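## Task

Remove the grey block marked 0, which sits just below the tower's top block. Put it down flat on the table at least roughly two block widths from the tower. The rest of the tower must stay where it was, with the top block now lying flat and centred on the block beneath it. At the end both blocks must be supported by what is under them and not by the robot.

## Robot and tools

Robot: two arms, left_arm and right_arm, facing each other across a table. Each has a parallel two-finger gripper and a wrist camera. Nominal bases in the scene frame: left_arm at (-0.015, +0.463, +0.039) m and right_arm at (-0.005, -0.460, +0.039) m. The arm names do not match image sides.

Frame: the scene frame has +z up and the table top at z = +0.020 m. The origin lies roughly halfway between the bases, and left_arm is on the +y side. Results give end_effector_position in metres, plus end_effector_quat_wxyz and velocities, all in this frame. The reported point sits between the fingers, 3 to 4 cm behind the tips. Fingers point along the gripper's +x axis and close along its y axis. Only the last 1.5 cm of each inner face is flat. Reported poses can be off by a few centimetres.

execute_actions(actions, cameras): actions is a list of actions. Each action is a table of up to 15 rows, one row per 1/30 s control step, so an action lasts 0.5 s. If the table has fewer rows, its last row is held for the remaining steps. Every row has 14 numbers in [-1, 1], both arms always included: left_arm's dx, dy, dz, rx, ry, rz, opening, then the same seven for right_arm. The first six numbers of each arm are offsets along the scene axes, measured from that arm's Hand target as it stood when the action began. Every row counts from that same start, not from the previous row, and sending the same offset again moves the arm further. Scale: 1.0 means 0.6 m for dx/dy/dz and 180 degrees for rotations. rx, ry, rz together form one rotation vector about the hand point. Opening is absolute: +1 is fully open (0.080 m) and -1 is fully closed. Empty fingers meet near -0.78. Closing from fully open takes at least about 0.6 s. An empty actions list returns camera images and the full state, including the scene number.

move(target, speed, blend, opening_speed, grip_force, blocking, cameras): drives each gripper in a straight line. target is either one 14-number row laid out as above or a list of up to 15 such rows. Every row's offsets count from the same starting Hand targets, so they are not chained. speed is in m/s, from 0.002 to 4.3, default 0.25, with turning limited to twice that in rad/s. It can be one value or one per target. blend (m) rounds the corners between list targets; 0 means stop at each one. opening_speed is the rate at which the commanded opening changes, per second on the -1..1 scale, minimum 0.2. grip_force is the force per finger pad in newtons, 8 to 34, given for both arms or per arm, and it stays set until changed. blocking=false returns after about 0.5 s while the motion carries on. A move is capped at 10 s. The result adds a 'move:' line: done means the arm rests within 8 mm and 2 degrees of its target. off_target, moving, held (a check withheld steps, or the clearance check ended the path) and blocked (stopped by an obstacle far from its goal, after which it holds there and presses less) are other endings; fault is another. limits=paced means the sent pose was clipped.

wait(seconds 0 to 10) lets time pass while commands are held. stop brakes a running move. zoom_image(camera, region [x0,y0,x1,y1], at most 504x504 px) enlarges part of the latest image from cam_high, cam_low, cam_left_wrist or cam_right_wrist. The images are 896x504. read_manual gives licence texts only. finished_scene(scene) ends the scene; this cannot be undone.

Control details: orientation commands are clipped to within 32 degrees of the measured orientation at each step. Hand target is the last commanded pose after that clip. Grippers often stop short of or below the target because of friction and weight, and may tilt. Check the result after each move and correct with an offset. A later command, even all zeros, asks for the target again. To end a push, command the target back past the gripper. To leave a gripper unchanged, resend its current opening, because 0 is itself a command.

Gripping: grip_measured uses the same scale as the opening and can read up to about 2 mm off. To grip firmly, command about 0.08 below the reading at first contact.

Torque faults stop an arm for 10 s. Load limits (N m): waist 17, shoulder 21.1, elbow 21, wrist pitch 5.55, wrist yaw 5.53, wrist roll 5.19. Heavy or long holding, reaching far out, or pushing against things heats motors: MOTOR HOT appears at 50 °C and the arm is stopped at 95 °C. A large jump in one step can cause an OVER-SPEED fault.

Avoid: the two grippers or arms touching each other; closing on the other arm's fingers; hitting the table or fixed items hard; fast contacts, which hit harder; paths that pass near an arm's own base; dropping blocks or releasing them while they still move; knocking the tower over; anything leaving the table; and straining the camera cables. Objects may get an occasional small push from outside.

Each tool is called after "Request:" as name(argument=value, ...), one argument or row to a line, values as JSON.

## Session

Request:
execute_actions(
  actions=[],
  cameras=["all"],
)

Scene clock: 0.00 s.
left_arm: end_effector_position=(+0.3726, +0.3654, +0.2048) grip_measured=+1.000 end_effector_quat_wxyz=(+0.935, +0.085, +0.313, -0.142) | right_arm: end_effector_position=(-0.2313, -0.2252, +0.4041) grip_measured=+1.000 end_effector_quat_wxyz=(+0.641, -0.374, -0.016, +0.670)
Joint positions: left_arm=[1.325 1.433 0.927 -0.15 0.028 0.111 0.08] | right_arm=[1.157 1.555 1.857 -1.393 0.998 0.408 0.08]
Joint velocities: within noise
Joint torques (N m): no reading
External joint torques (N m): no reading
Motor temperatures (°C): left_arm=[28 33 30 27 31 35] | right_arm=[30 26 27 32 35 31]
Heat: left arm: hottest wrist roll 35 °C (+0.0 °C/min); right arm: hottest wrist yaw 35 °C (+0.0 °C/min).
Hand target: left_arm +0.3729, +0.3653, +0.2058; +0.936, +0.085, +0.312, -0.142 | right_arm -0.2307, -0.2253, +0.4060; +0.642, -0.371, -0.015, +0.670
Tool commands: left_gripper/opening=+1.0 right_gripper/opening=+1.0

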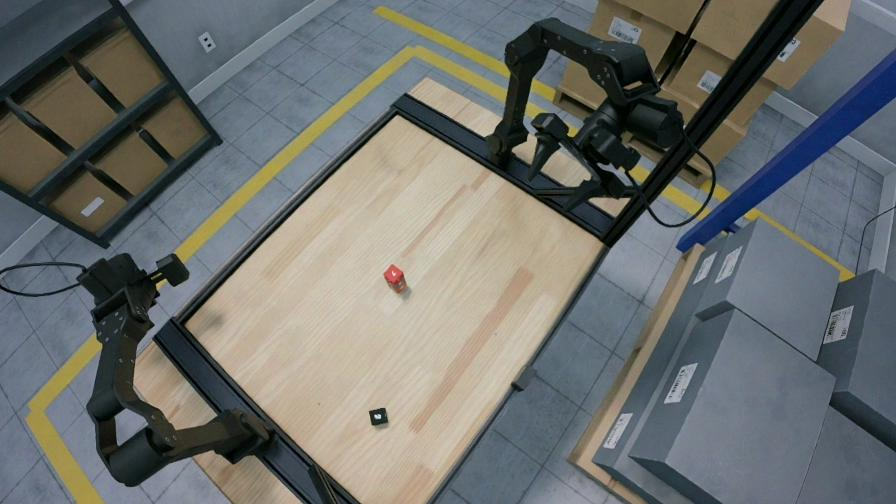

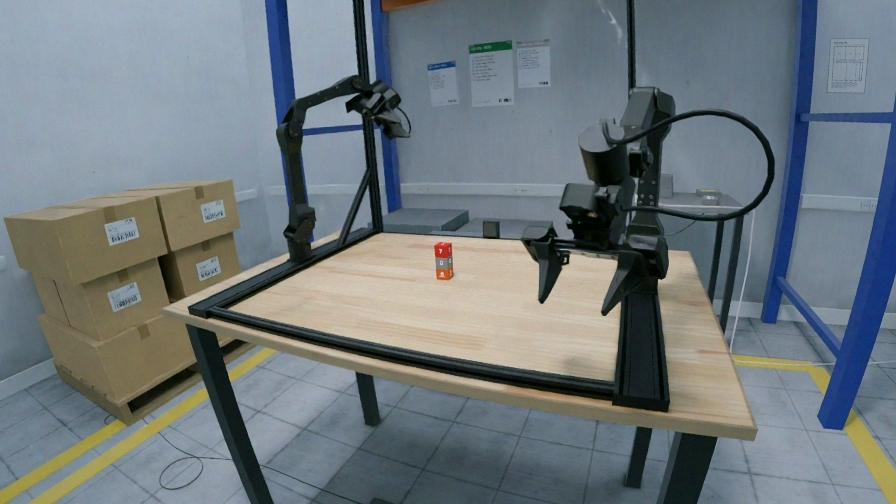

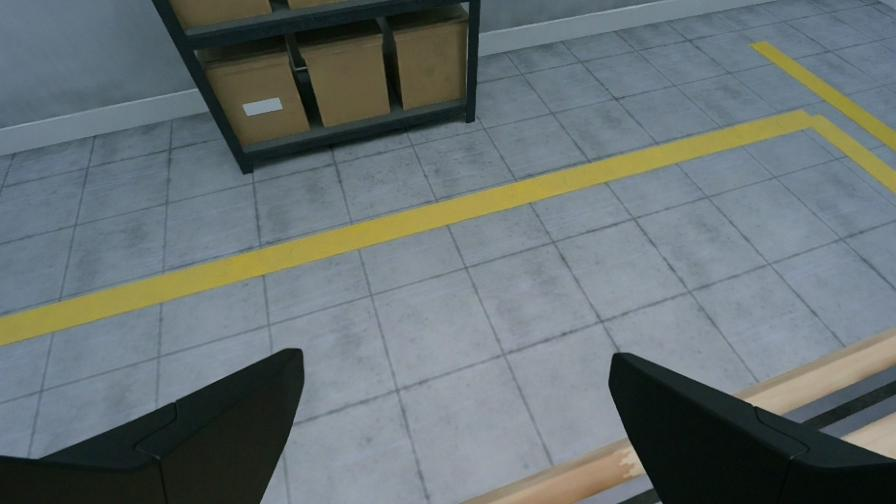

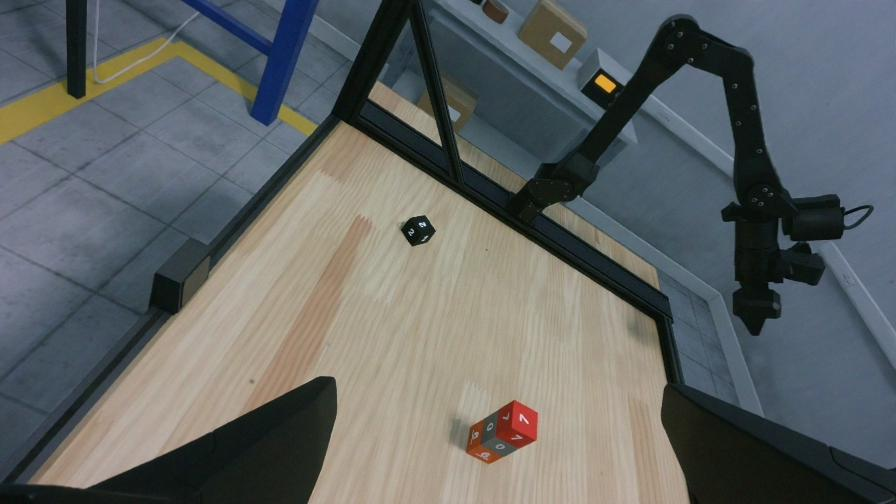

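Request:
zoom_image(
  camera="cam_high",
  region=[340, 230, 460, 330],
)

Request:
zoom_image(
  camera="cam_right_wrist",
  region=[420, 370, 580, 490],
)

Request:
zoom_image(
  camera="cam_low",
  region=[390, 220, 500, 300],
)

Scaled by 4.200.

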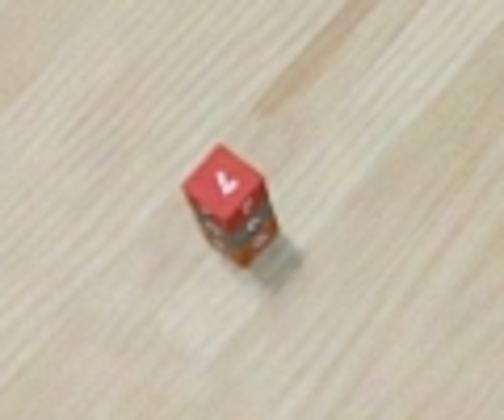

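Scaled by 3.150.

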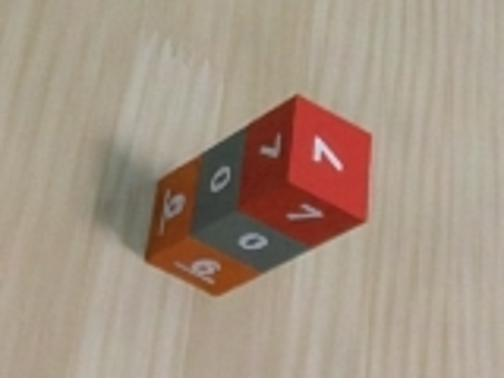

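Scaled by 4.582.

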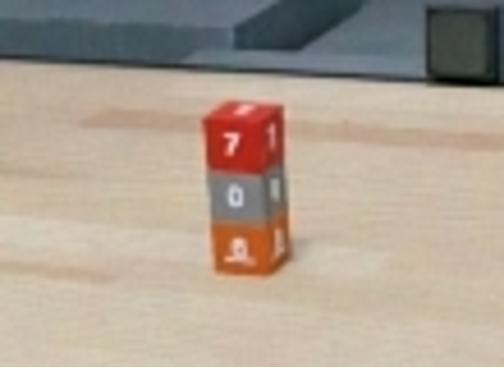

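Request:
move(
  target=[0,0,0,0,0,0,1, 0.3528,0.3472,-0.3225,-0.2145,0.1397,-0.1138,1],
  speed=0.35,
  cameras=["cam_right_wrist", "cam_high"],
)

Scene clock: 71.43 s.
left_arm: end_effector_position=(+0.3726, +0.3654, +0.2048) grip_measured=+1.000 end_effector_quat_wxyz=(+0.935, +0.085, +0.313, -0.142) | right_arm: end_effector_position=(-0.0187, -0.0195, +0.2129) grip_measured=+1.000 end_effector_quat_wxyz=(+0.581, -0.405, +0.406, +0.578)
Joint positions: left_arm=[1.325 1.433 0.927 -0.15 0.028 0.111 0.08] | right_arm=[0.029 1.943 1.819 -1.099 0.015 0.037 0.08]
Joint torques (N m): left_arm=[0.09 -4.64 6.94 1.87 0 0.02] | right_arm=[-0.04 -6.46 7.89 1 -0.13 -0.13]
External joint torques (N m): left_arm=[0.11 1.06 0.15 0.31 -0.02 0.02] | right_arm=[-0.06 2.29 1.85 0.13 -0.14 -0.13]
Motor temperatures (°C): left_arm=[28 38 37 39 31 34] | right_arm=[30 29 33 34 35 31]
Heat: left arm: hottest wrist pitch 39 °C (+8.1 °C/min); right arm: hottest wrist yaw 35 °C (+0.0 °C/min).
Hand target: left_arm +0.3729, +0.3653, +0.2058; +0.936, +0.085, +0.312, -0.142 | right_arm -0.0191, -0.0169, +0.2126; +0.579, -0.405, +0.406, +0.579
Off the commanded pose: left_arm 0.001 m, 0 deg | right_arm 0.003 m, 0 deg.
move: done
Images, in order (width x height): cam_high 896x504, cam_right_wrist 896x504.

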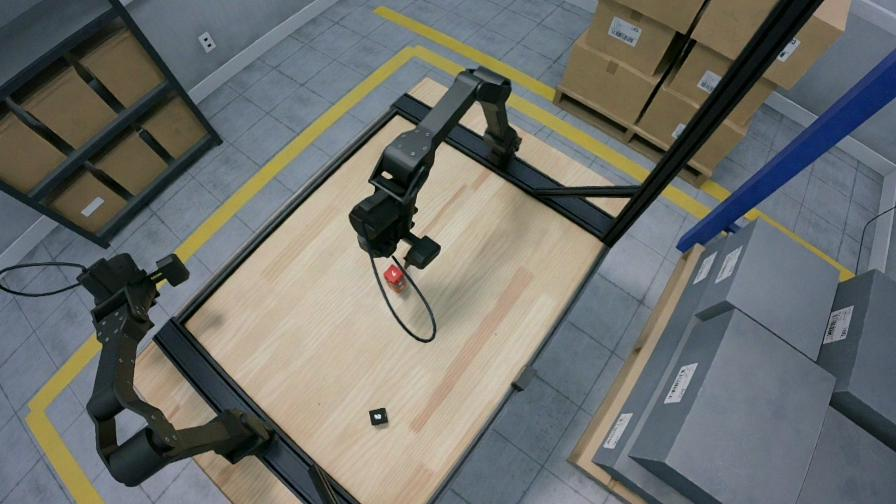

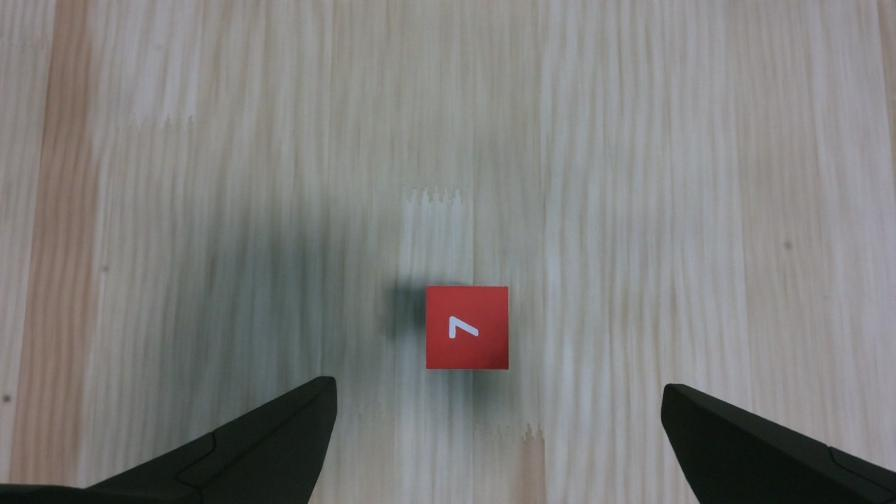

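Request:
move(
  target=[0,0,0,0,0,0,1, -0.0092,0.0200,-0.1340,0,0,0.0033,1],
  speed=0.2,
  cameras=["cam_right_wrist"],
)

Scene clock: 93.33 s.
left_arm: end_effector_position=(+0.3726, +0.3654, +0.2048) grip_measured=+1.000 end_effector_quat_wxyz=(+0.935, +0.085, +0.313, -0.142) | right_arm: end_effector_position=(-0.0231, -0.0049, +0.1352) grip_measured=+1.000 end_effector_quat_wxyz=(+0.579, -0.405, +0.403, +0.581)
Joint positions: left_arm=[1.325 1.433 0.927 -0.15 0.028 0.111 0.08] | right_arm=[0.037 2.007 1.6 -0.811 0.015 0.037 0.08]
Joint torques (N m): left_arm=[0.08 -4.64 6.93 1.88 -0.02 0] | right_arm=[0.16 -7.35 5.89 1.36 -0.07 -0.11]
External joint torques (N m): left_arm=[0.08 1.14 0.04 0.3 -0.04 0] | right_arm=[0.18 1.83 -0.13 0.49 -0.09 -0.11]
Heat: left arm: hottest wrist pitch 40 °C (+5.1 °C/min); right arm: hottest wrist yaw 35 °C (+0.0 °C/min).
Hand target: left_arm +0.3729, +0.3653, +0.2058; +0.936, +0.085, +0.312, -0.142 | right_arm -0.0245, -0.0050, +0.1320; +0.576, -0.408, +0.404, +0.582
Off the commanded pose: left_arm 0.001 m, 0 deg | right_arm 0.003 m, 0 deg.
move: done
Images, in order (width x height): cam_right_wrist 896x504.

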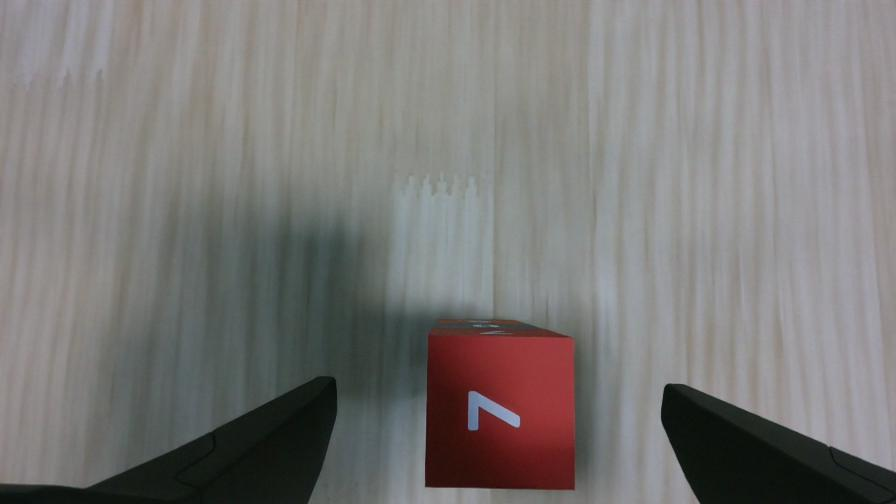

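Request:
move(
  target=[0,0,0,0,0,0,1, -0.0013,-0.0037,-0.0667,0,0,0,1],
  speed=0.12,
  cameras=["cam_right_wrist", "cam_low"],
)

Scene clock: 113.80 s.
left_arm: end_effector_position=(+0.3726, +0.3654, +0.2048) grip_measured=+1.000 end_effector_quat_wxyz=(+0.935, +0.085, +0.313, -0.142) | right_arm: end_effector_position=(-0.0237, -0.0061, +0.0970) grip_measured=+1.000 end_effector_quat_wxyz=(+0.580, -0.404, +0.401, +0.583)
Joint positions: left_arm=[1.325 1.433 0.927 -0.15 0.028 0.111 0.08] | right_arm=[0.039 2.034 1.482 -0.661 0.015 0.037 0.08]
Joint torques (N m): left_arm=[0.09 -4.69 6.98 1.87 0.01 -0.02] | right_arm=[0.28 -7 5.45 1.35 -0.02 0]
External joint torques (N m): left_arm=[0.09 1.01 0.23 0.33 -0.01 -0.02] | right_arm=[0.33 2.19 -0.38 0.48 -0.04 -0.01]
Motor temperatures (°C): left_arm=[28 38 38 40 31 34] | right_arm=[29 35 34 34 35 31]
Heat: left arm: hottest wrist pitch 40 °C (+3.0 °C/min); right arm: hottest shoulder 35 °C (+6.0 °C/min).
Hand target: left_arm +0.3729, +0.3653, +0.2058; +0.936, +0.085, +0.312, -0.142 | right_arm -0.0253, -0.0072, +0.0921; +0.576, -0.408, +0.403, +0.582
Off the commanded pose: left_arm 0.001 m, 0 deg | right_arm 0.005 m, 1 deg.
move: done
Images, in order (width x height): cam_low 896x504, cam_right_wrist 896x504.

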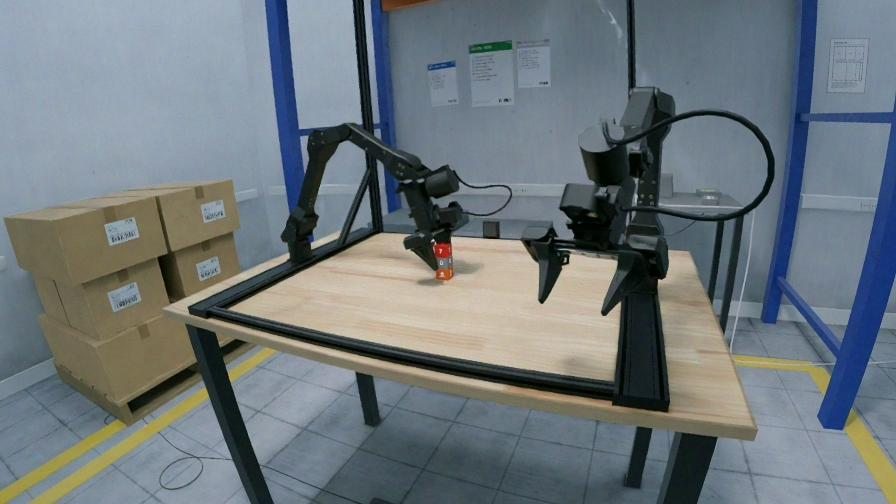

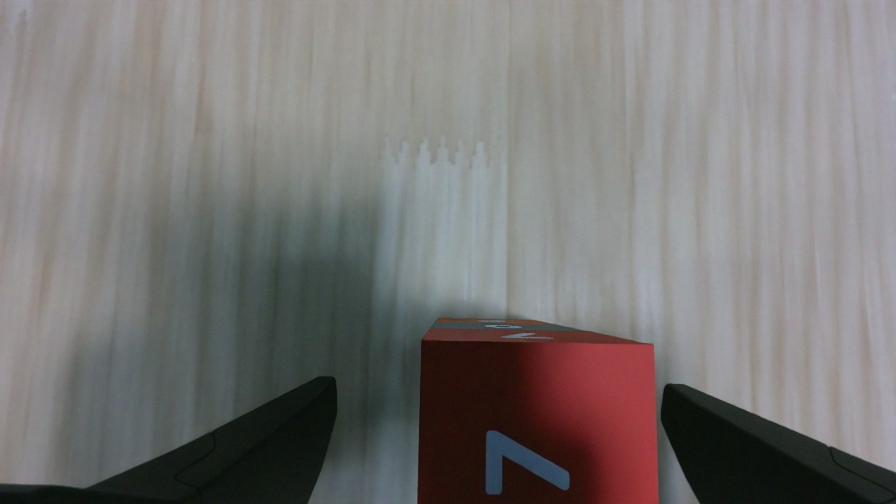

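Request:
move(
  target=[
    [0,0,0,0,0,0,1, 0,0,-0.0083,0,0,0,1],
    [0,0,0,0,0,0,1, 0,0,-0.0083,0,0,0,-0.16],
  ],
  speed=0.1,
  opening_speed=0.9,
  grip_force=[16, 16],
  cameras=["cam_right_wrist", "cam_low"],
)

Scene clock: 139.10 s.
left_arm: end_effector_position=(+0.3726, +0.3654, +0.2048) grip_measured=+1.000 end_effector_quat_wxyz=(+0.935, +0.085, +0.313, -0.142) | right_arm: end_effector_position=(-0.0238, -0.0056, +0.0934) grip_measured=-0.093 end_effector_quat_wxyz=(+0.580, -0.403, +0.400, +0.583)
Joint positions: left_arm=[1.325 1.433 0.927 -0.15 0.028 0.111 0.08] | right_arm=[0.039 2.038 1.471 -0.642 0.015 0.037 0.031]
Joint torques (N m): left_arm=[0.08 -4.66 7.01 1.87 0.01 -0.02] | right_arm=[0.2 -6.79 5.42 1.35 -0.01 0]
External joint torques (N m): left_arm=[0.06 1.1 0.16 0.3 -0.01 -0.01] | right_arm=[0.22 2.38 -0.42 0.45 -0.03 0]
Heat: left arm: hottest wrist pitch 41 °C (+2.0 °C/min); right arm: hottest shoulder 35 °C (+5.1 °C/min).
Hand target: left_arm +0.3729, +0.3653, +0.2058; +0.936, +0.085, +0.312, -0.142 | right_arm -0.0253, -0.0072, +0.0871; +0.576, -0.408, +0.404, +0.582
Off the commanded pose: left_arm 0.001 m, 0 deg | right_arm 0.007 m, 1 deg.
grip_force (N): 16, 16
move: done
Images, in order (width x height): cam_low 896x504, cam_right_wrist 896x504.

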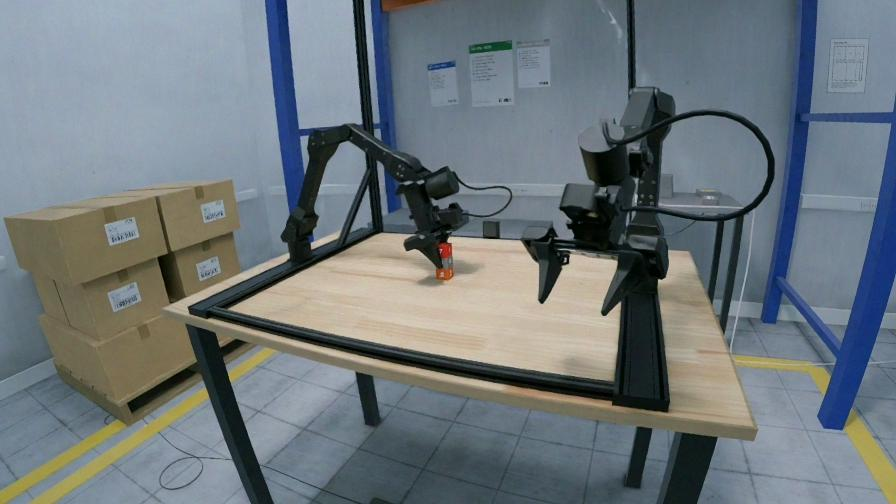

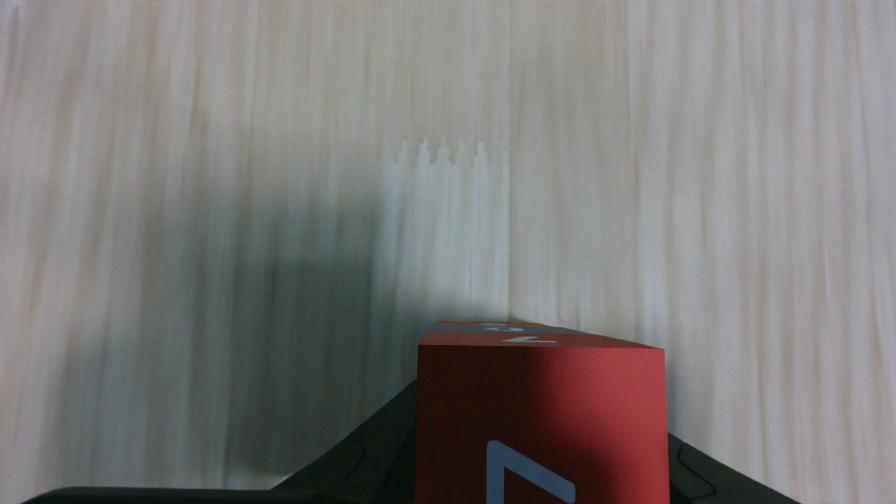

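Request:
move(
  target=[0,0,0,0,0,0,1, 0,0,0.0583,0,0,0,-0.16],
  speed=0.1,
  cameras=["cam_right_wrist", "cam_low", "cam_high"],
)

Scene clock: 142.67 s.
left_arm: end_effector_position=(+0.3726, +0.3654, +0.2048) grip_measured=+1.000 end_effector_quat_wxyz=(+0.935, +0.085, +0.313, -0.142) | right_arm: end_effector_position=(-0.0235, -0.0105, +0.1116) grip_measured=-0.093 end_effector_quat_wxyz=(+0.573, -0.415, +0.411, +0.575)
Joint positions: left_arm=[1.325 1.433 0.927 -0.15 0.028 0.111 0.08] | right_arm=[0.039 2.027 1.542 -0.763 0.015 0.037 0.031]
Joint torques (N m): left_arm=[0.08 -4.67 6.96 1.86 -0.02 0.01] | right_arm=[0.23 -9.53 7.68 0.91 -0.07 0.01]
External joint torques (N m): left_arm=[0.1 1.11 0.08 0.28 -0.04 0.01] | right_arm=[0.24 -0.34 1.77 0.08 -0.08 0.01]
Heat: left arm: hottest wrist pitch 41 °C (+2.0 °C/min); right arm: hottest shoulder 35 °C (+5.0 °C/min).
Hand target: left_arm +0.3729, +0.3653, +0.2058; +0.936, +0.085, +0.312, -0.142 | right_arm -0.0253, -0.0072, +0.1221; +0.576, -0.408, +0.404, +0.582
Off the commanded pose: left_arm 0.001 m, 0 deg | right_arm 0.011 m, 2 deg.
grip_force (N): 16, 16
move: off_target (right_arm)
Images, in order (width x height): cam_high 896x504, cam_low 896x504, cam_right_wrist 896x504.

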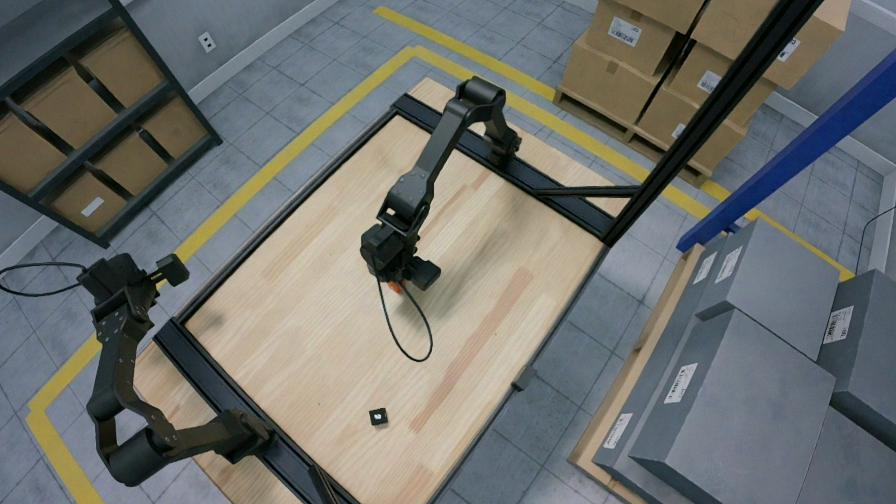

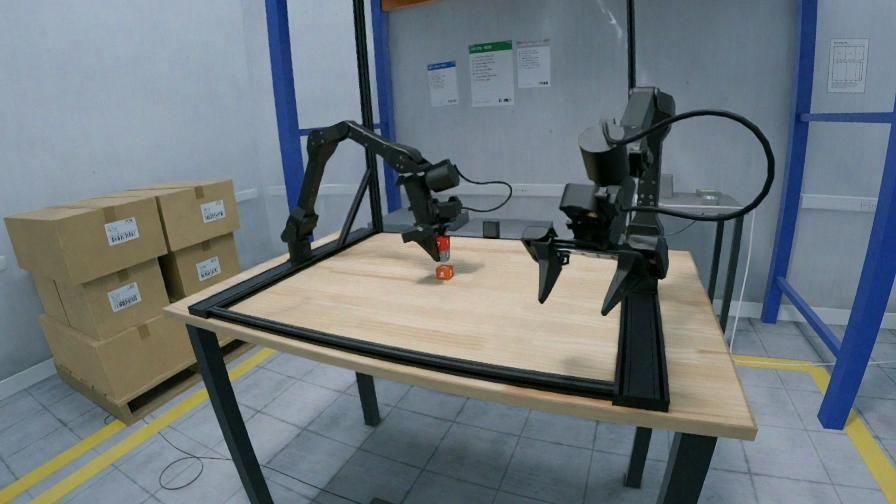

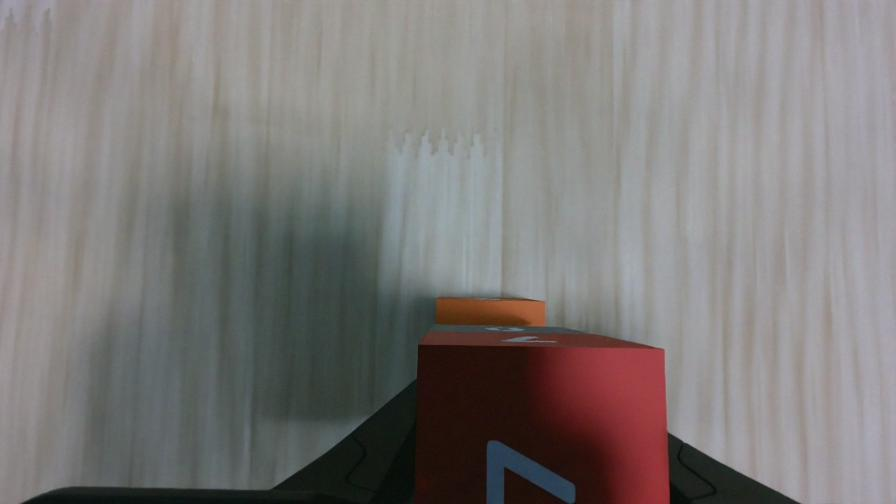

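Request:
move(
  target=[
    [0,0,0,0,0,0,1, 0,-0.0833,0,0,0,0,-0.16],
    [0,0,0,0,0,0,1, 0,-0.2333,-0.0500,0,0,0,-0.16],
  ],
  speed=0.2,
  blend=[0.03, 0],
  cameras=["cam_right_wrist", "cam_low"],
)

Scene clock: 151.30 s.
left_arm: end_effector_position=(+0.3726, +0.3654, +0.2048) grip_measured=+1.000 end_effector_quat_wxyz=(+0.935, +0.085, +0.313, -0.142) | right_arm: end_effector_position=(-0.0245, -0.1468, +0.0896) grip_measured=-0.093 end_effector_quat_wxyz=(+0.573, -0.412, +0.406, +0.580)
Joint positions: left_arm=[1.325 1.433 0.927 -0.15 0.028 0.111 0.08] | right_arm=[0.065 1.554 0.858 -0.539 0.02 0.056 0.031]
Joint torques (N m): left_arm=[0.11 -4.66 6.95 1.88 -0.01 0] | right_arm=[0.3 -5.71 5.36 1.41 0.09 0.13]
External joint torques (N m): left_arm=[0.14 1.02 0.19 0.34 -0.03 0.01] | right_arm=[0.29 -0.26 -0.2 0.55 0.07 0.13]
Heat: left arm: hottest wrist pitch 41 °C (+1.0 °C/min); right arm: hottest shoulder 37 °C (+6.1 °C/min).
Hand target: left_arm +0.3729, +0.3653, +0.2058; +0.936, +0.085, +0.312, -0.142 | right_arm -0.0253, -0.1471, +0.0921; +0.576, -0.408, +0.404, +0.582
Off the commanded pose: left_arm 0.001 m, 0 deg | right_arm 0.003 m, 1 deg.
grip_force (N): 16, 16
move: done; blend cut to 0.0249 m at target 1
Images, in order (width x height): cam_low 896x504, cam_right_wrist 896x504.

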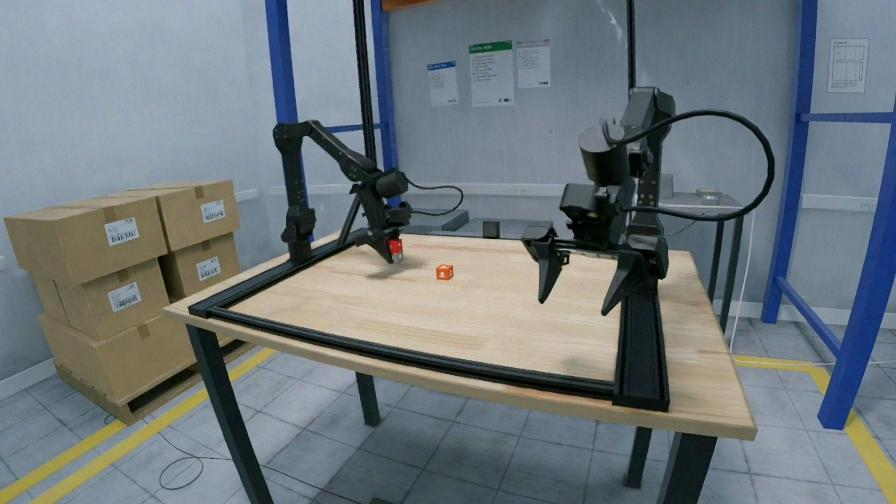

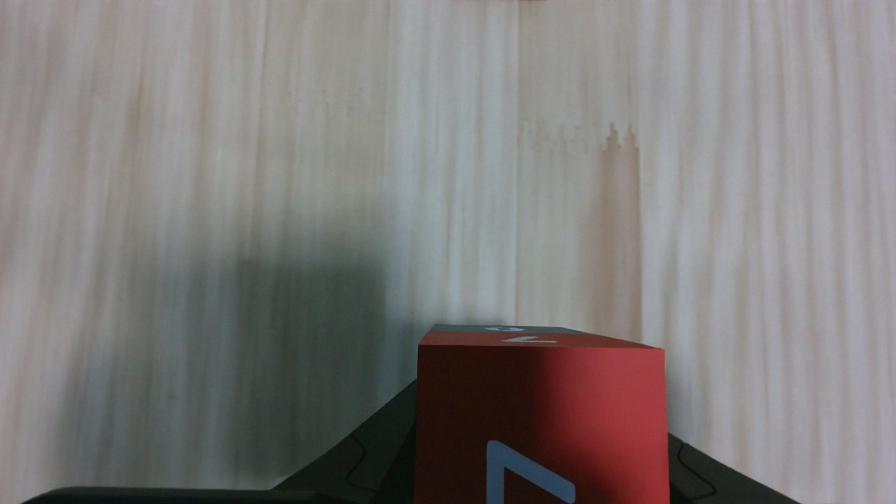

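Request:
move(
  target=[0,0,0,0,0,0,1, 0,0,-0.0535,0,0,0,-0.16],
  speed=0.08,
  cameras=["cam_low"],
)

Request:
zoom_image(
  camera="cam_low",
  region=[340, 210, 470, 300],
)

Scene clock: 158.97 s.
left_arm: end_effector_position=(+0.3726, +0.3654, +0.2048) grip_measured=+1.000 end_effector_quat_wxyz=(+0.935, +0.085, +0.313, -0.142) | right_arm: end_effector_position=(-0.0246, -0.1457, +0.0631) grip_measured=-0.093 end_effector_quat_wxyz=(+0.577, -0.406, +0.401, +0.584)
Joint positions: left_arm=[1.325 1.433 0.927 -0.15 0.028 0.111 0.08] | right_arm=[0.065 1.603 0.78 -0.392 0.021 0.057 0.031]
Joint torques (N m): left_arm=[0.07 -4.64 6.97 1.88 0 -0.02] | right_arm=[0.33 -3.84 4.8 1.39 0.1 0.19]
External joint torques (N m): left_arm=[0.09 1.1 0.15 0.32 -0.01 -0.02] | right_arm=[0.35 1.56 -0.33 0.55 0.08 0.19]
Heat: left arm: hottest wrist pitch 41 °C (+1.0 °C/min); right arm: hottest shoulder 37 °C (+4.0 °C/min).
Hand target: left_arm +0.3729, +0.3653, +0.2058; +0.936, +0.085, +0.312, -0.142 | right_arm -0.0253, -0.1471, +0.0600; +0.576, -0.408, +0.404, +0.582
Off the commanded pose: left_arm 0.001 m, 0 deg | right_arm 0.004 m, 0 deg.
grip_force (N): 16, 16
move: done
Images, in order (width x height): cam_low 896x504.

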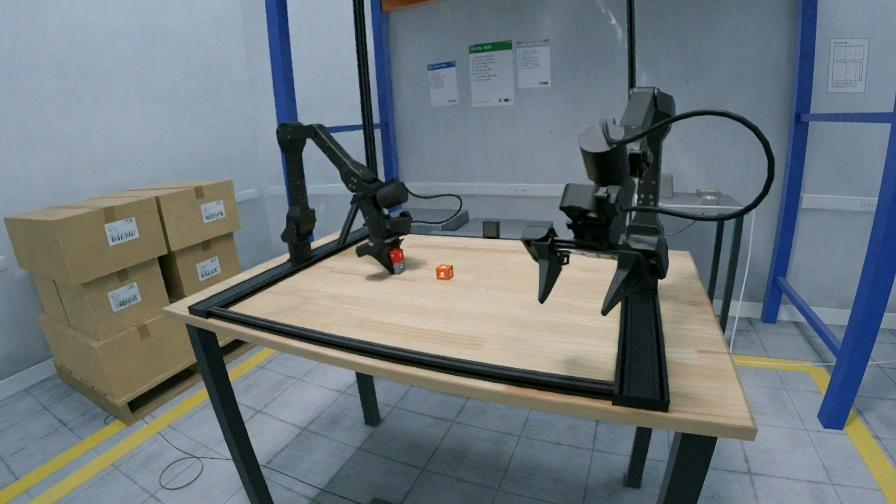

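Scaled by 3.877.

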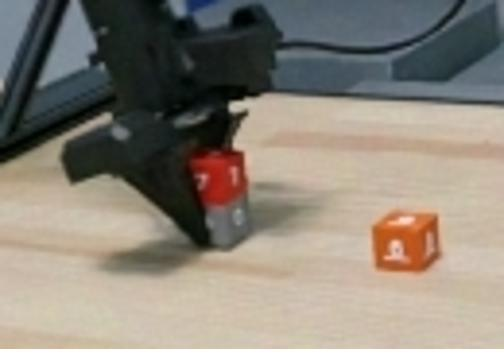

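Request:
move(
  target=[0,0,0,0,0,0,1, 0,0,-0.0100,0,0,0,-0.16],
  speed=0.03,
  cameras=["cam_right_wrist", "cam_low"],
)

Request:
zoom_image(
  camera="cam_low",
  region=[370, 230, 430, 290],
)

Scene clock: 164.10 s.
left_arm: end_effector_position=(+0.3726, +0.3654, +0.2048) grip_measured=+1.000 end_effector_quat_wxyz=(+0.935, +0.085, +0.313, -0.142) | right_arm: end_effector_position=(-0.0247, -0.1444, +0.0589) grip_measured=-0.093 end_effector_quat_wxyz=(+0.578, -0.404, +0.399, +0.585)
Joint positions: left_arm=[1.325 1.433 0.927 -0.15 0.028 0.111 0.08] | right_arm=[0.065 1.615 0.77 -0.364 0.021 0.057 0.031]
Joint torques (N m): left_arm=[0.11 -4.61 6.95 1.89 0 0] | right_arm=[0.2 -3.54 4.59 1.4 0.06 0.14]
External joint torques (N m): left_arm=[0.11 1.13 0.13 0.33 -0.02 0] | right_arm=[0.21 2 -0.6 0.52 0.05 0.14]
Heat: left arm: hottest wrist pitch 42 °C (+2.0 °C/min); right arm: hottest shoulder 36 °C (+2.0 °C/min).
Hand target: left_arm +0.3729, +0.3653, +0.2058; +0.936, +0.085, +0.312, -0.142 | right_arm -0.0253, -0.1472, +0.0540; +0.576, -0.408, +0.404, +0.582
Off the commanded pose: left_arm 0.001 m, 0 deg | right_arm 0.006 m, 1 deg.
grip_force (N): 16, 16
move: done
Images, in order (width x height): cam_low 896x504, cam_right_wrist 896x504.

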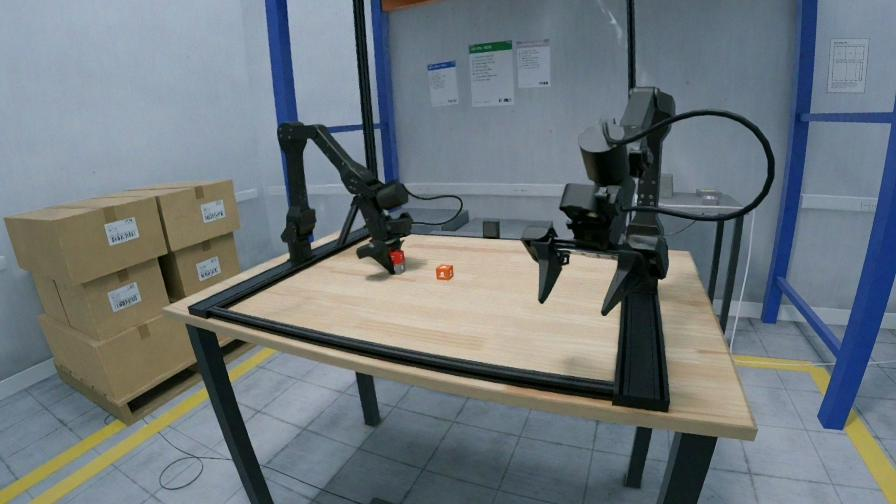

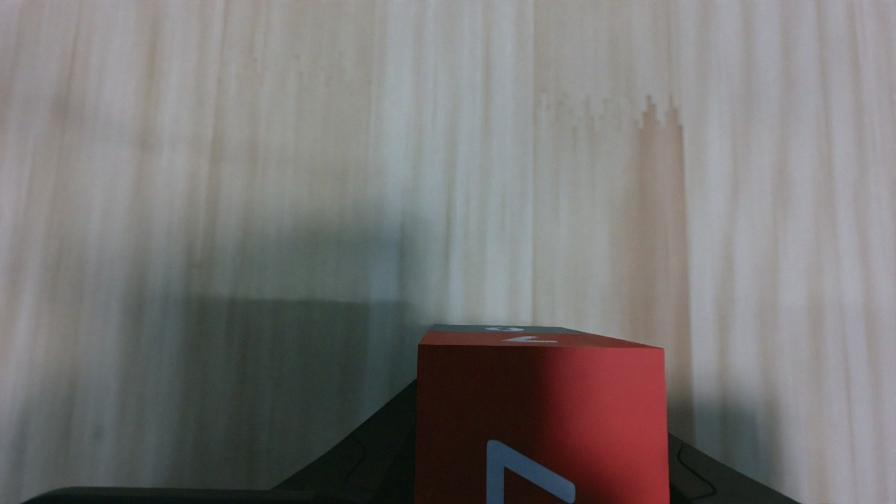

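Scaled by 8.400.

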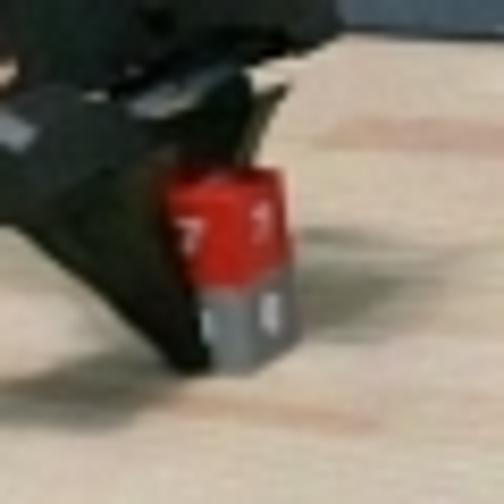

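Request:
move(
  target=[0,0,0,0,0,0,1, 0,-0.0033,-0.0083,0,0,0,-0.16],
  speed=0.03,
  cameras=["cam_right_wrist", "cam_low"],
)

Request:
zoom_image(
  camera="cam_low",
  region=[370, 230, 430, 290],
)

Scene clock: 167.87 s.
left_arm: end_effector_position=(+0.3726, +0.3654, +0.2048) grip_measured=+1.000 end_effector_quat_wxyz=(+0.935, +0.085, +0.313, -0.142) | right_arm: end_effector_position=(-0.0247, -0.1432, +0.0578) grip_measured=-0.093 end_effector_quat_wxyz=(+0.581, -0.400, +0.395, +0.588)
Joint positions: left_arm=[1.325 1.433 0.927 -0.15 0.028 0.111 0.08] | right_arm=[0.066 1.615 0.76 -0.34 0.023 0.057 0.031]
Joint torques (N m): left_arm=[0.09 -4.6 6.96 1.86 0.01 -0.02] | right_arm=[0.27 -2.85 3.88 1.38 0.03 0.15]
External joint torques (N m): left_arm=[0.05 1.13 0.15 0.3 -0.01 -0.02] | right_arm=[0.32 2.75 -1.38 0.46 0.01 0.15]
Heat: left arm: hottest wrist pitch 42 °C (+2.0 °C/min); right arm: hottest shoulder 35 °C (+1.0 °C/min).
Hand target: left_arm +0.3729, +0.3653, +0.2058; +0.936, +0.085, +0.312, -0.142 | right_arm -0.0253, -0.1491, +0.0490; +0.576, -0.408, +0.403, +0.582
Off the commanded pose: left_arm 0.001 m, 0 deg | right_arm 0.011 m, 2 deg.
grip_force (N): 16, 16
move: off_target (right_arm)
Images, in order (width x height): cam_low 896x504, cam_right_wrist 896x504.

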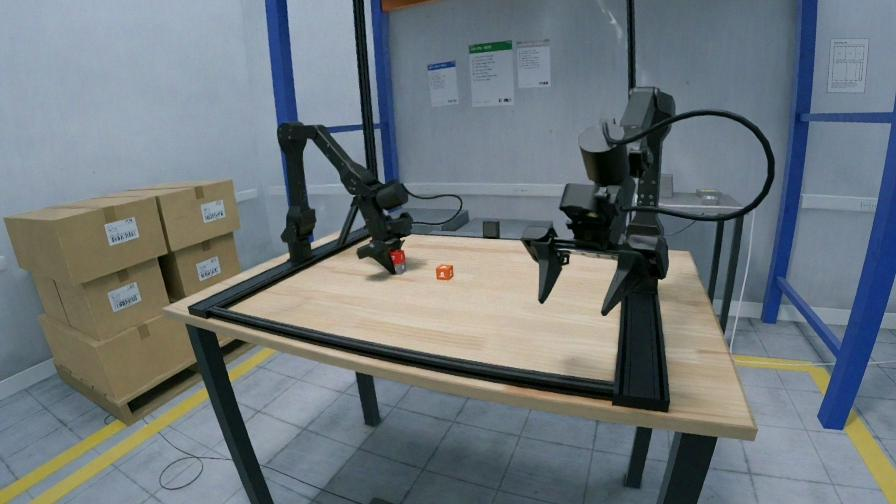

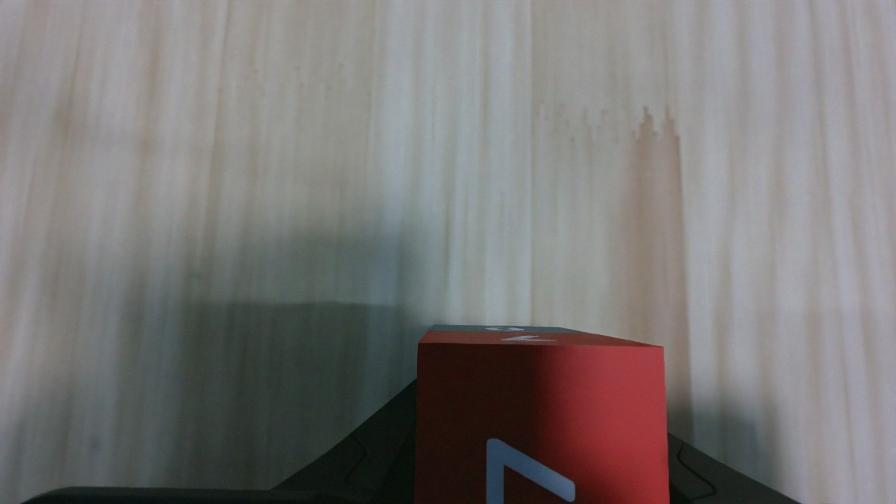

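Scaled by 8.400.

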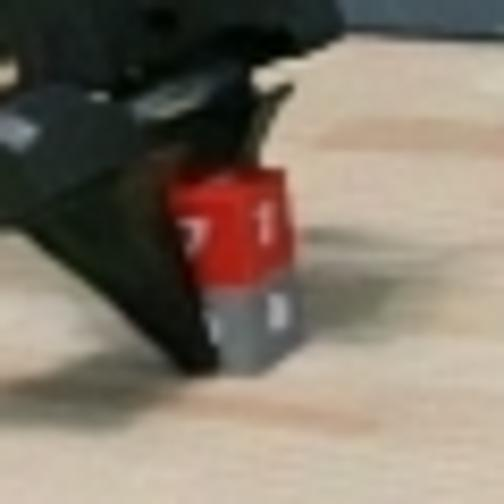

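Request:
move(
  target=[
    [0,0,0,0,0,0,1, 0,0.0050,0.0108,0,0,0,-0.16],
    [0,0,0,0,0,0,1, 0,0.0050,0.0108,0,0,0,0.35],
  ],
  speed=0.05,
  opening_speed=0.8,
  cameras=["cam_right_wrist", "cam_low"],
)

Request:
zoom_image(
  camera="cam_low",
  region=[370, 230, 430, 290],
)

Scene clock: 176.97 s.
left_arm: end_effector_position=(+0.3726, +0.3654, +0.2048) grip_measured=+1.000 end_effector_quat_wxyz=(+0.935, +0.085, +0.313, -0.142) | right_arm: end_effector_position=(-0.0240, -0.1450, +0.0582) grip_measured=+0.346 end_effector_quat_wxyz=(+0.580, -0.405, +0.398, +0.584)
Joint positions: left_arm=[1.325 1.433 0.927 -0.15 0.028 0.111 0.08] | right_arm=[0.066 1.615 0.767 -0.362 0.027 0.057 0.051]
Joint torques (N m): left_arm=[0.09 -4.66 6.98 1.85 0 0] | right_arm=[0.28 -3.59 5.62 0.79 -0.14 0.14]
External joint torques (N m): left_arm=[0.09 1.05 0.19 0.3 -0.02 0.01] | right_arm=[0.3 2 0.37 -0.12 -0.16 0.14]
Heat: left arm: hottest wrist pitch 42 °C (+1.0 °C/min); right arm: hottest shoulder 34 °C (-1.0 °C/min).
Hand target: left_arm +0.3729, +0.3653, +0.2058; +0.936, +0.085, +0.312, -0.142 | right_arm -0.0253, -0.1461, +0.0555; +0.576, -0.408, +0.403, +0.582
Off the commanded pose: left_arm 0.001 m, 0 deg | right_arm 0.003 m, 1 deg.
grip_force (N): 16, 16
move: done
Images, in order (width x height): cam_low 896x504, cam_right_wrist 896x504.

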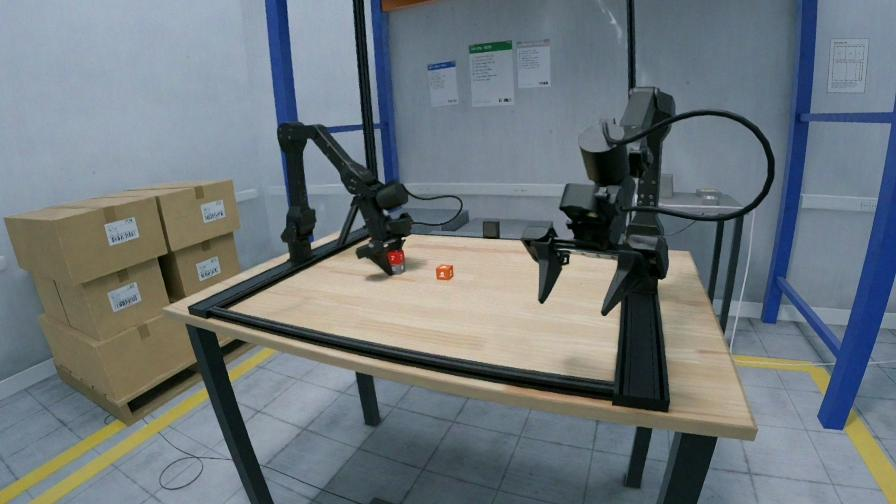

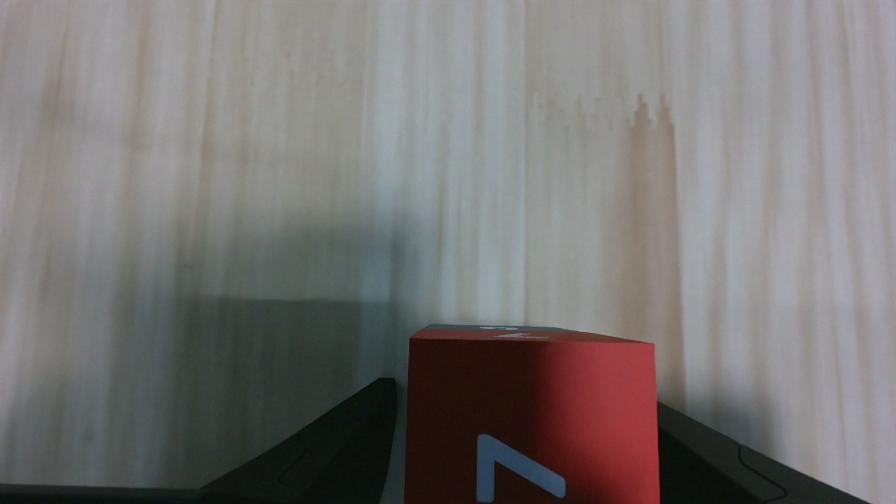

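Scaled by 8.400.

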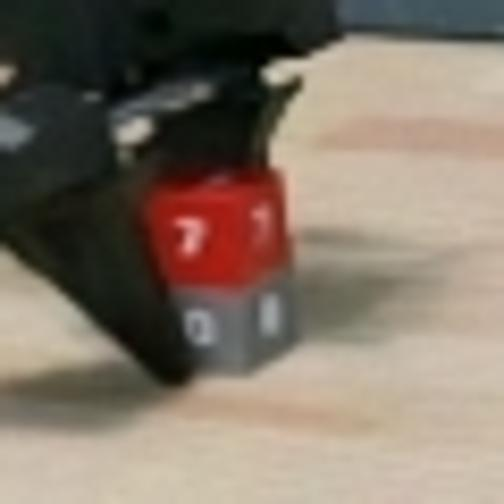

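Request:
move(
  target=[0,0,0,0,0,0,1, -0.0020,0,0.0683,0,0,0,0.35],
  speed=0.08,
  cameras=["cam_right_wrist"],
)

Scene clock: 184.50 s.
left_arm: end_effector_position=(+0.3726, +0.3654, +0.2048) grip_measured=+1.000 end_effector_quat_wxyz=(+0.935, +0.085, +0.313, -0.142) | right_arm: end_effector_position=(-0.0249, -0.1499, +0.0898) grip_measured=+0.347 end_effector_quat_wxyz=(+0.573, -0.415, +0.408, +0.577)
Joint positions: left_arm=[1.325 1.433 0.927 -0.15 0.028 0.111 0.08] | right_arm=[0.069 1.548 0.856 -0.551 0.025 0.061 0.051]
Joint torques (N m): left_arm=[0.02 -4.67 6.96 1.88 -0.01 0.02] | right_arm=[0.22 -5.58 7.28 0.93 -0.06 0.17]
External joint torques (N m): left_arm=[0.02 1.13 0.12 0.32 -0.03 0.02] | right_arm=[0.25 -0.18 1.72 0.09 -0.08 0.17]
Heat: left arm: hottest wrist pitch 42 °C (+1.0 °C/min); right arm: hottest wrist pitch 34 °C (+0.0 °C/min).
Hand target: left_arm +0.3729, +0.3653, +0.2058; +0.936, +0.085, +0.312, -0.142 | right_arm -0.0265, -0.1461, +0.0965; +0.576, -0.408, +0.404, +0.582
Off the commanded pose: left_arm 0.001 m, 0 deg | right_arm 0.008 m, 1 deg.
grip_force (N): 16, 16
move: done
Images, in order (width x height): cam_right_wrist 896x504.

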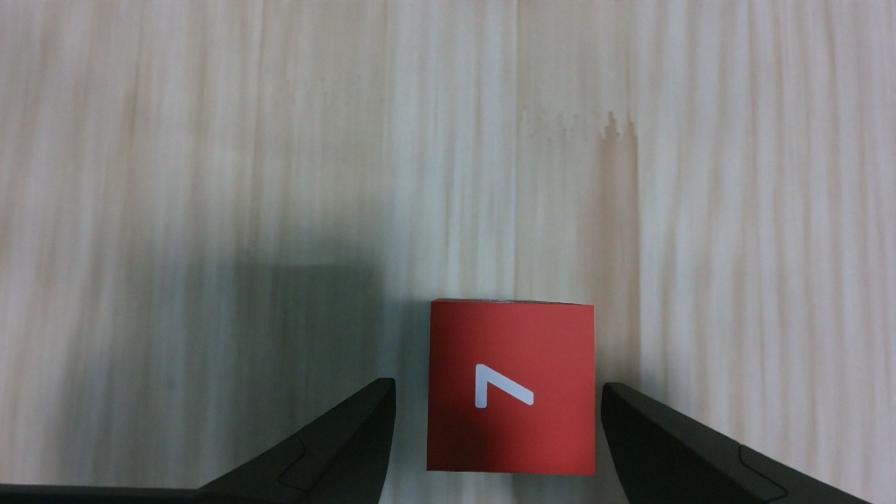

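Request:
move(
  target=[
    [0,0,0,0,0,0,1, 0,0.0108,-0.0033,0,0,0,0.35],
    [0,0,0,0,0,0,1, 0,0.0108,-0.0033,0,0,0,-0.16],
  ],
  speed=0.05,
  opening_speed=0.8,
  cameras=["cam_right_wrist"],
)

Scene clock: 193.47 s.
left_arm: end_effector_position=(+0.3726, +0.3654, +0.2048) grip_measured=+1.000 end_effector_quat_wxyz=(+0.935, +0.085, +0.313, -0.142) | right_arm: end_effector_position=(-0.0254, -0.1437, +0.0928) grip_measured=-0.093 end_effector_quat_wxyz=(+0.575, -0.411, +0.405, +0.580)
Joint positions: left_arm=[1.325 1.433 0.927 -0.15 0.028 0.111 0.08] | right_arm=[0.069 1.557 0.874 -0.548 0.025 0.061 0.031]
Joint torques (N m): left_arm=[0.05 -4.68 7.02 1.87 -0.01 -0.01] | right_arm=[0.11 -3.86 7.14 1.34 -0.07 0.11]
External joint torques (N m): left_arm=[0.01 1.08 0.2 0.31 -0.02 -0.01] | right_arm=[0.07 1.61 1.57 0.49 -0.09 0.11]
Heat: left arm: hottest wrist pitch 42 °C (+1.0 °C/min); right arm: hottest shoulder 34 °C (-1.0 °C/min).
Hand target: left_arm +0.3729, +0.3653, +0.2058; +0.936, +0.085, +0.312, -0.142 | right_arm -0.0265, -0.1397, +0.0945; +0.576, -0.408, +0.404, +0.582
Off the commanded pose: left_arm 0.001 m, 0 deg | right_arm 0.005 m, 1 deg.
grip_force (N): 16, 16
move: done
Images, in order (width x height): cam_right_wrist 896x504.

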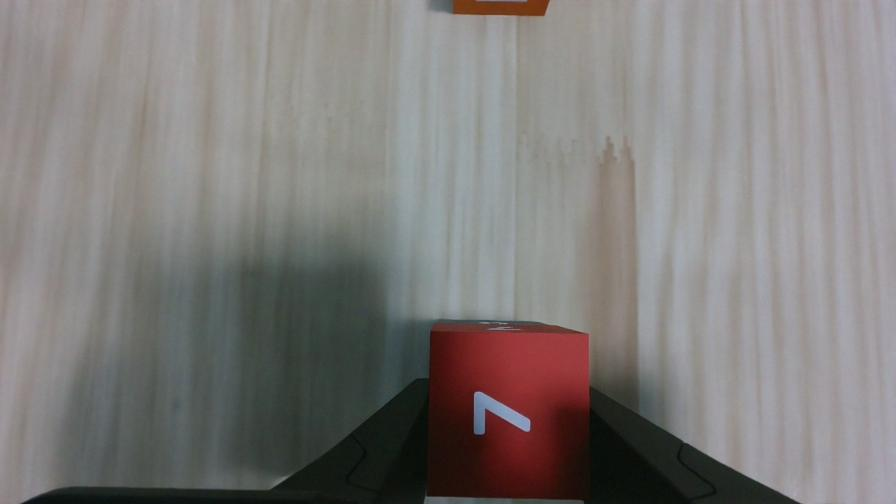

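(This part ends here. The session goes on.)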